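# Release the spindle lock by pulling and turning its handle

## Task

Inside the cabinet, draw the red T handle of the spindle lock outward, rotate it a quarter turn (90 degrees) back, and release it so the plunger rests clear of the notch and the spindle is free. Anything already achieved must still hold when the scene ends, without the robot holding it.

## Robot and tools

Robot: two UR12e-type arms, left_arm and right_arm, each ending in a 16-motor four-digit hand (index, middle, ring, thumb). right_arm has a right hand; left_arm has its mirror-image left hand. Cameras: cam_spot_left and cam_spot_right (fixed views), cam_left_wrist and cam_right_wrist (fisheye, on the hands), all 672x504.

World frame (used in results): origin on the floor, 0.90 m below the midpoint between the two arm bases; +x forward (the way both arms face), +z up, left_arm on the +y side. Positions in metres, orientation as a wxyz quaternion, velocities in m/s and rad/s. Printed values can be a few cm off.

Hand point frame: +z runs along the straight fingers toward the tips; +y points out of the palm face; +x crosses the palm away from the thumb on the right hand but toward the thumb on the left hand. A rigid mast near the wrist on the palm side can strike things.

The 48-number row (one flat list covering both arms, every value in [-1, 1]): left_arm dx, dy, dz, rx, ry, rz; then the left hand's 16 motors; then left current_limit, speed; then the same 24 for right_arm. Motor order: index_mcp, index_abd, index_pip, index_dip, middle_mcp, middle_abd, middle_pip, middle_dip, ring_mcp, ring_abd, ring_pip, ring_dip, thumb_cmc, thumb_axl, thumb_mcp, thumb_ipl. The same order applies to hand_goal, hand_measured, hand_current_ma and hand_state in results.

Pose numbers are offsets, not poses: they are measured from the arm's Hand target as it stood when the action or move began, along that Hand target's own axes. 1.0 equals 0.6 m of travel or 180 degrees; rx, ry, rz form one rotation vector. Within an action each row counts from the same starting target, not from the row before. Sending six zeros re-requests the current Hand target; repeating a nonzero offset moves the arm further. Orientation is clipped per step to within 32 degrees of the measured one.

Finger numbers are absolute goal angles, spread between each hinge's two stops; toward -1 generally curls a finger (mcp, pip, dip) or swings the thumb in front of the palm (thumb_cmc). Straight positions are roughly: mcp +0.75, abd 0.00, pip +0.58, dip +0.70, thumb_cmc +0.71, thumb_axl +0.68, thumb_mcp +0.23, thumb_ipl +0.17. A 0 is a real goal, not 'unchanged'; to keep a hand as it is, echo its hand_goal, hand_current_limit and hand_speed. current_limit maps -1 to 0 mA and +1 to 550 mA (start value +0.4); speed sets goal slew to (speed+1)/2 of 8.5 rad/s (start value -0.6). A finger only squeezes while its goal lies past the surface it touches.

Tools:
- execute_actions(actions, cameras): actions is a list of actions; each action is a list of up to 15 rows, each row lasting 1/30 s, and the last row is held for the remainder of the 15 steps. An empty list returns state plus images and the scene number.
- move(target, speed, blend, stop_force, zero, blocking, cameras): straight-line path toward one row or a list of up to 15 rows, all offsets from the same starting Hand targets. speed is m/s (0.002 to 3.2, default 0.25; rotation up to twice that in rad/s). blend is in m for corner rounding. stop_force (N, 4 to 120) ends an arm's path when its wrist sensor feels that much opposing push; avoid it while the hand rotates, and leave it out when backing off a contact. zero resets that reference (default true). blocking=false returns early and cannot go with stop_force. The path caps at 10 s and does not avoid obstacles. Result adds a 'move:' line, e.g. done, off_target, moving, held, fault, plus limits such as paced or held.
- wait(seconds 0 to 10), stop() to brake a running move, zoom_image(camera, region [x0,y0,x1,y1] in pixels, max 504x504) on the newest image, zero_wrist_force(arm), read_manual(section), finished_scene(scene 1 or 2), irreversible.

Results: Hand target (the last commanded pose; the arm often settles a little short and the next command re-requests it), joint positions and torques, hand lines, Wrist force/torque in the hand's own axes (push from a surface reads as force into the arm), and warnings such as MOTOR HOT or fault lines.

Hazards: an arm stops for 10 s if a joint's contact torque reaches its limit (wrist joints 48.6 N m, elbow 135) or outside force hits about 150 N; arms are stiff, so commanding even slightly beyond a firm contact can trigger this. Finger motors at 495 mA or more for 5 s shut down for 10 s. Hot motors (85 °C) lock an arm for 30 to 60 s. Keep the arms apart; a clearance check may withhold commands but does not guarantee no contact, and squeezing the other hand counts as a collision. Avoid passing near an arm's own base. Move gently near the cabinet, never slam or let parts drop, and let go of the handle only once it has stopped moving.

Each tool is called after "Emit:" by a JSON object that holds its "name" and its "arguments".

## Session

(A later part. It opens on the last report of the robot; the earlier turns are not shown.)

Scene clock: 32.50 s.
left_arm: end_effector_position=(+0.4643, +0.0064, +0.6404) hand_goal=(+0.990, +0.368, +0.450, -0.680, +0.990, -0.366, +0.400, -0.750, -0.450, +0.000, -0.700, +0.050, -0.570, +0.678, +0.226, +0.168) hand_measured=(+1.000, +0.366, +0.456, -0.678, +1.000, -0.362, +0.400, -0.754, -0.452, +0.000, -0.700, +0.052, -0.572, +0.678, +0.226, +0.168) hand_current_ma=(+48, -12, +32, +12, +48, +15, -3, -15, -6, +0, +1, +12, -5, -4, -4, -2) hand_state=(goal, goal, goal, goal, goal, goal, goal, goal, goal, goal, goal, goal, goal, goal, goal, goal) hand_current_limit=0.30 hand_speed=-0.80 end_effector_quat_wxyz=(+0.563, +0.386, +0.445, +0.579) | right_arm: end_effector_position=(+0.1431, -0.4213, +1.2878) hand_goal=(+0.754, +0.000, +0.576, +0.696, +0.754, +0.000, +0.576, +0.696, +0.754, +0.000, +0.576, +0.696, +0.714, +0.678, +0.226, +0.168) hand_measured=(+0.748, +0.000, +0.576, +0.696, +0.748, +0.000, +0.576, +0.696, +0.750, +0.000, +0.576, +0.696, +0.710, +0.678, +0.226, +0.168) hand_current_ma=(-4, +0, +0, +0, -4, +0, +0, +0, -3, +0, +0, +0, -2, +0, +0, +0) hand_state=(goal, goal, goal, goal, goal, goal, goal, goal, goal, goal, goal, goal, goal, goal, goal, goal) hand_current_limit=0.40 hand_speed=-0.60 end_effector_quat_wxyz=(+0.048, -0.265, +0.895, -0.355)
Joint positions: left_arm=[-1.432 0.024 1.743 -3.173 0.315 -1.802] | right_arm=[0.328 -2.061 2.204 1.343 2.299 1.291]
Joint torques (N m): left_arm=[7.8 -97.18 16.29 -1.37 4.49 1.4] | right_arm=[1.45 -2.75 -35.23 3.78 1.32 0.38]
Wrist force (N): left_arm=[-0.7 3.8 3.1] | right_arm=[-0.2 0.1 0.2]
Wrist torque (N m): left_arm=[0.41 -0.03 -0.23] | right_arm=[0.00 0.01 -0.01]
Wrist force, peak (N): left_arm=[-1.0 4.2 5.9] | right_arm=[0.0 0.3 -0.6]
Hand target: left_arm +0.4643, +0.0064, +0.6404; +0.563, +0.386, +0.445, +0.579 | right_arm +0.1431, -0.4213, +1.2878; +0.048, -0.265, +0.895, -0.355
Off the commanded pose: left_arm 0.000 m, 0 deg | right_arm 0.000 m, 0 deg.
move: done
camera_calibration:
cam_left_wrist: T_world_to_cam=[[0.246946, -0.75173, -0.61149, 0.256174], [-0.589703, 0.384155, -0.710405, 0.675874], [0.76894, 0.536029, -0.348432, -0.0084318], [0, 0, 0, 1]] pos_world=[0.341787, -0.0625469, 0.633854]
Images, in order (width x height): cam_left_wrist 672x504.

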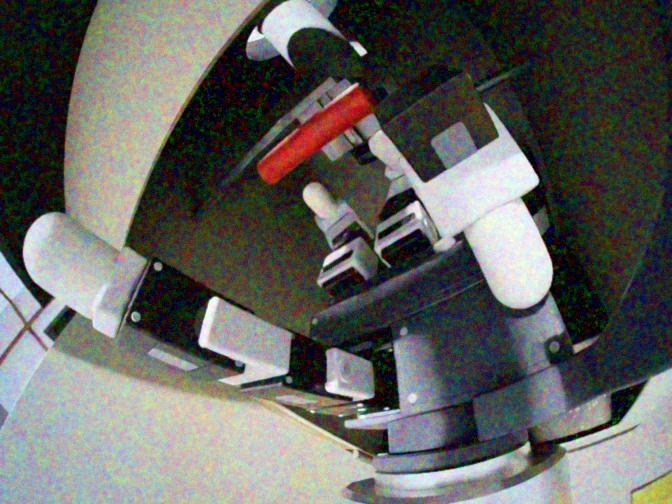

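Emit:
{"name": "finished_scene", "arguments": {"scene": 2}}

The scene is finished: the task was done.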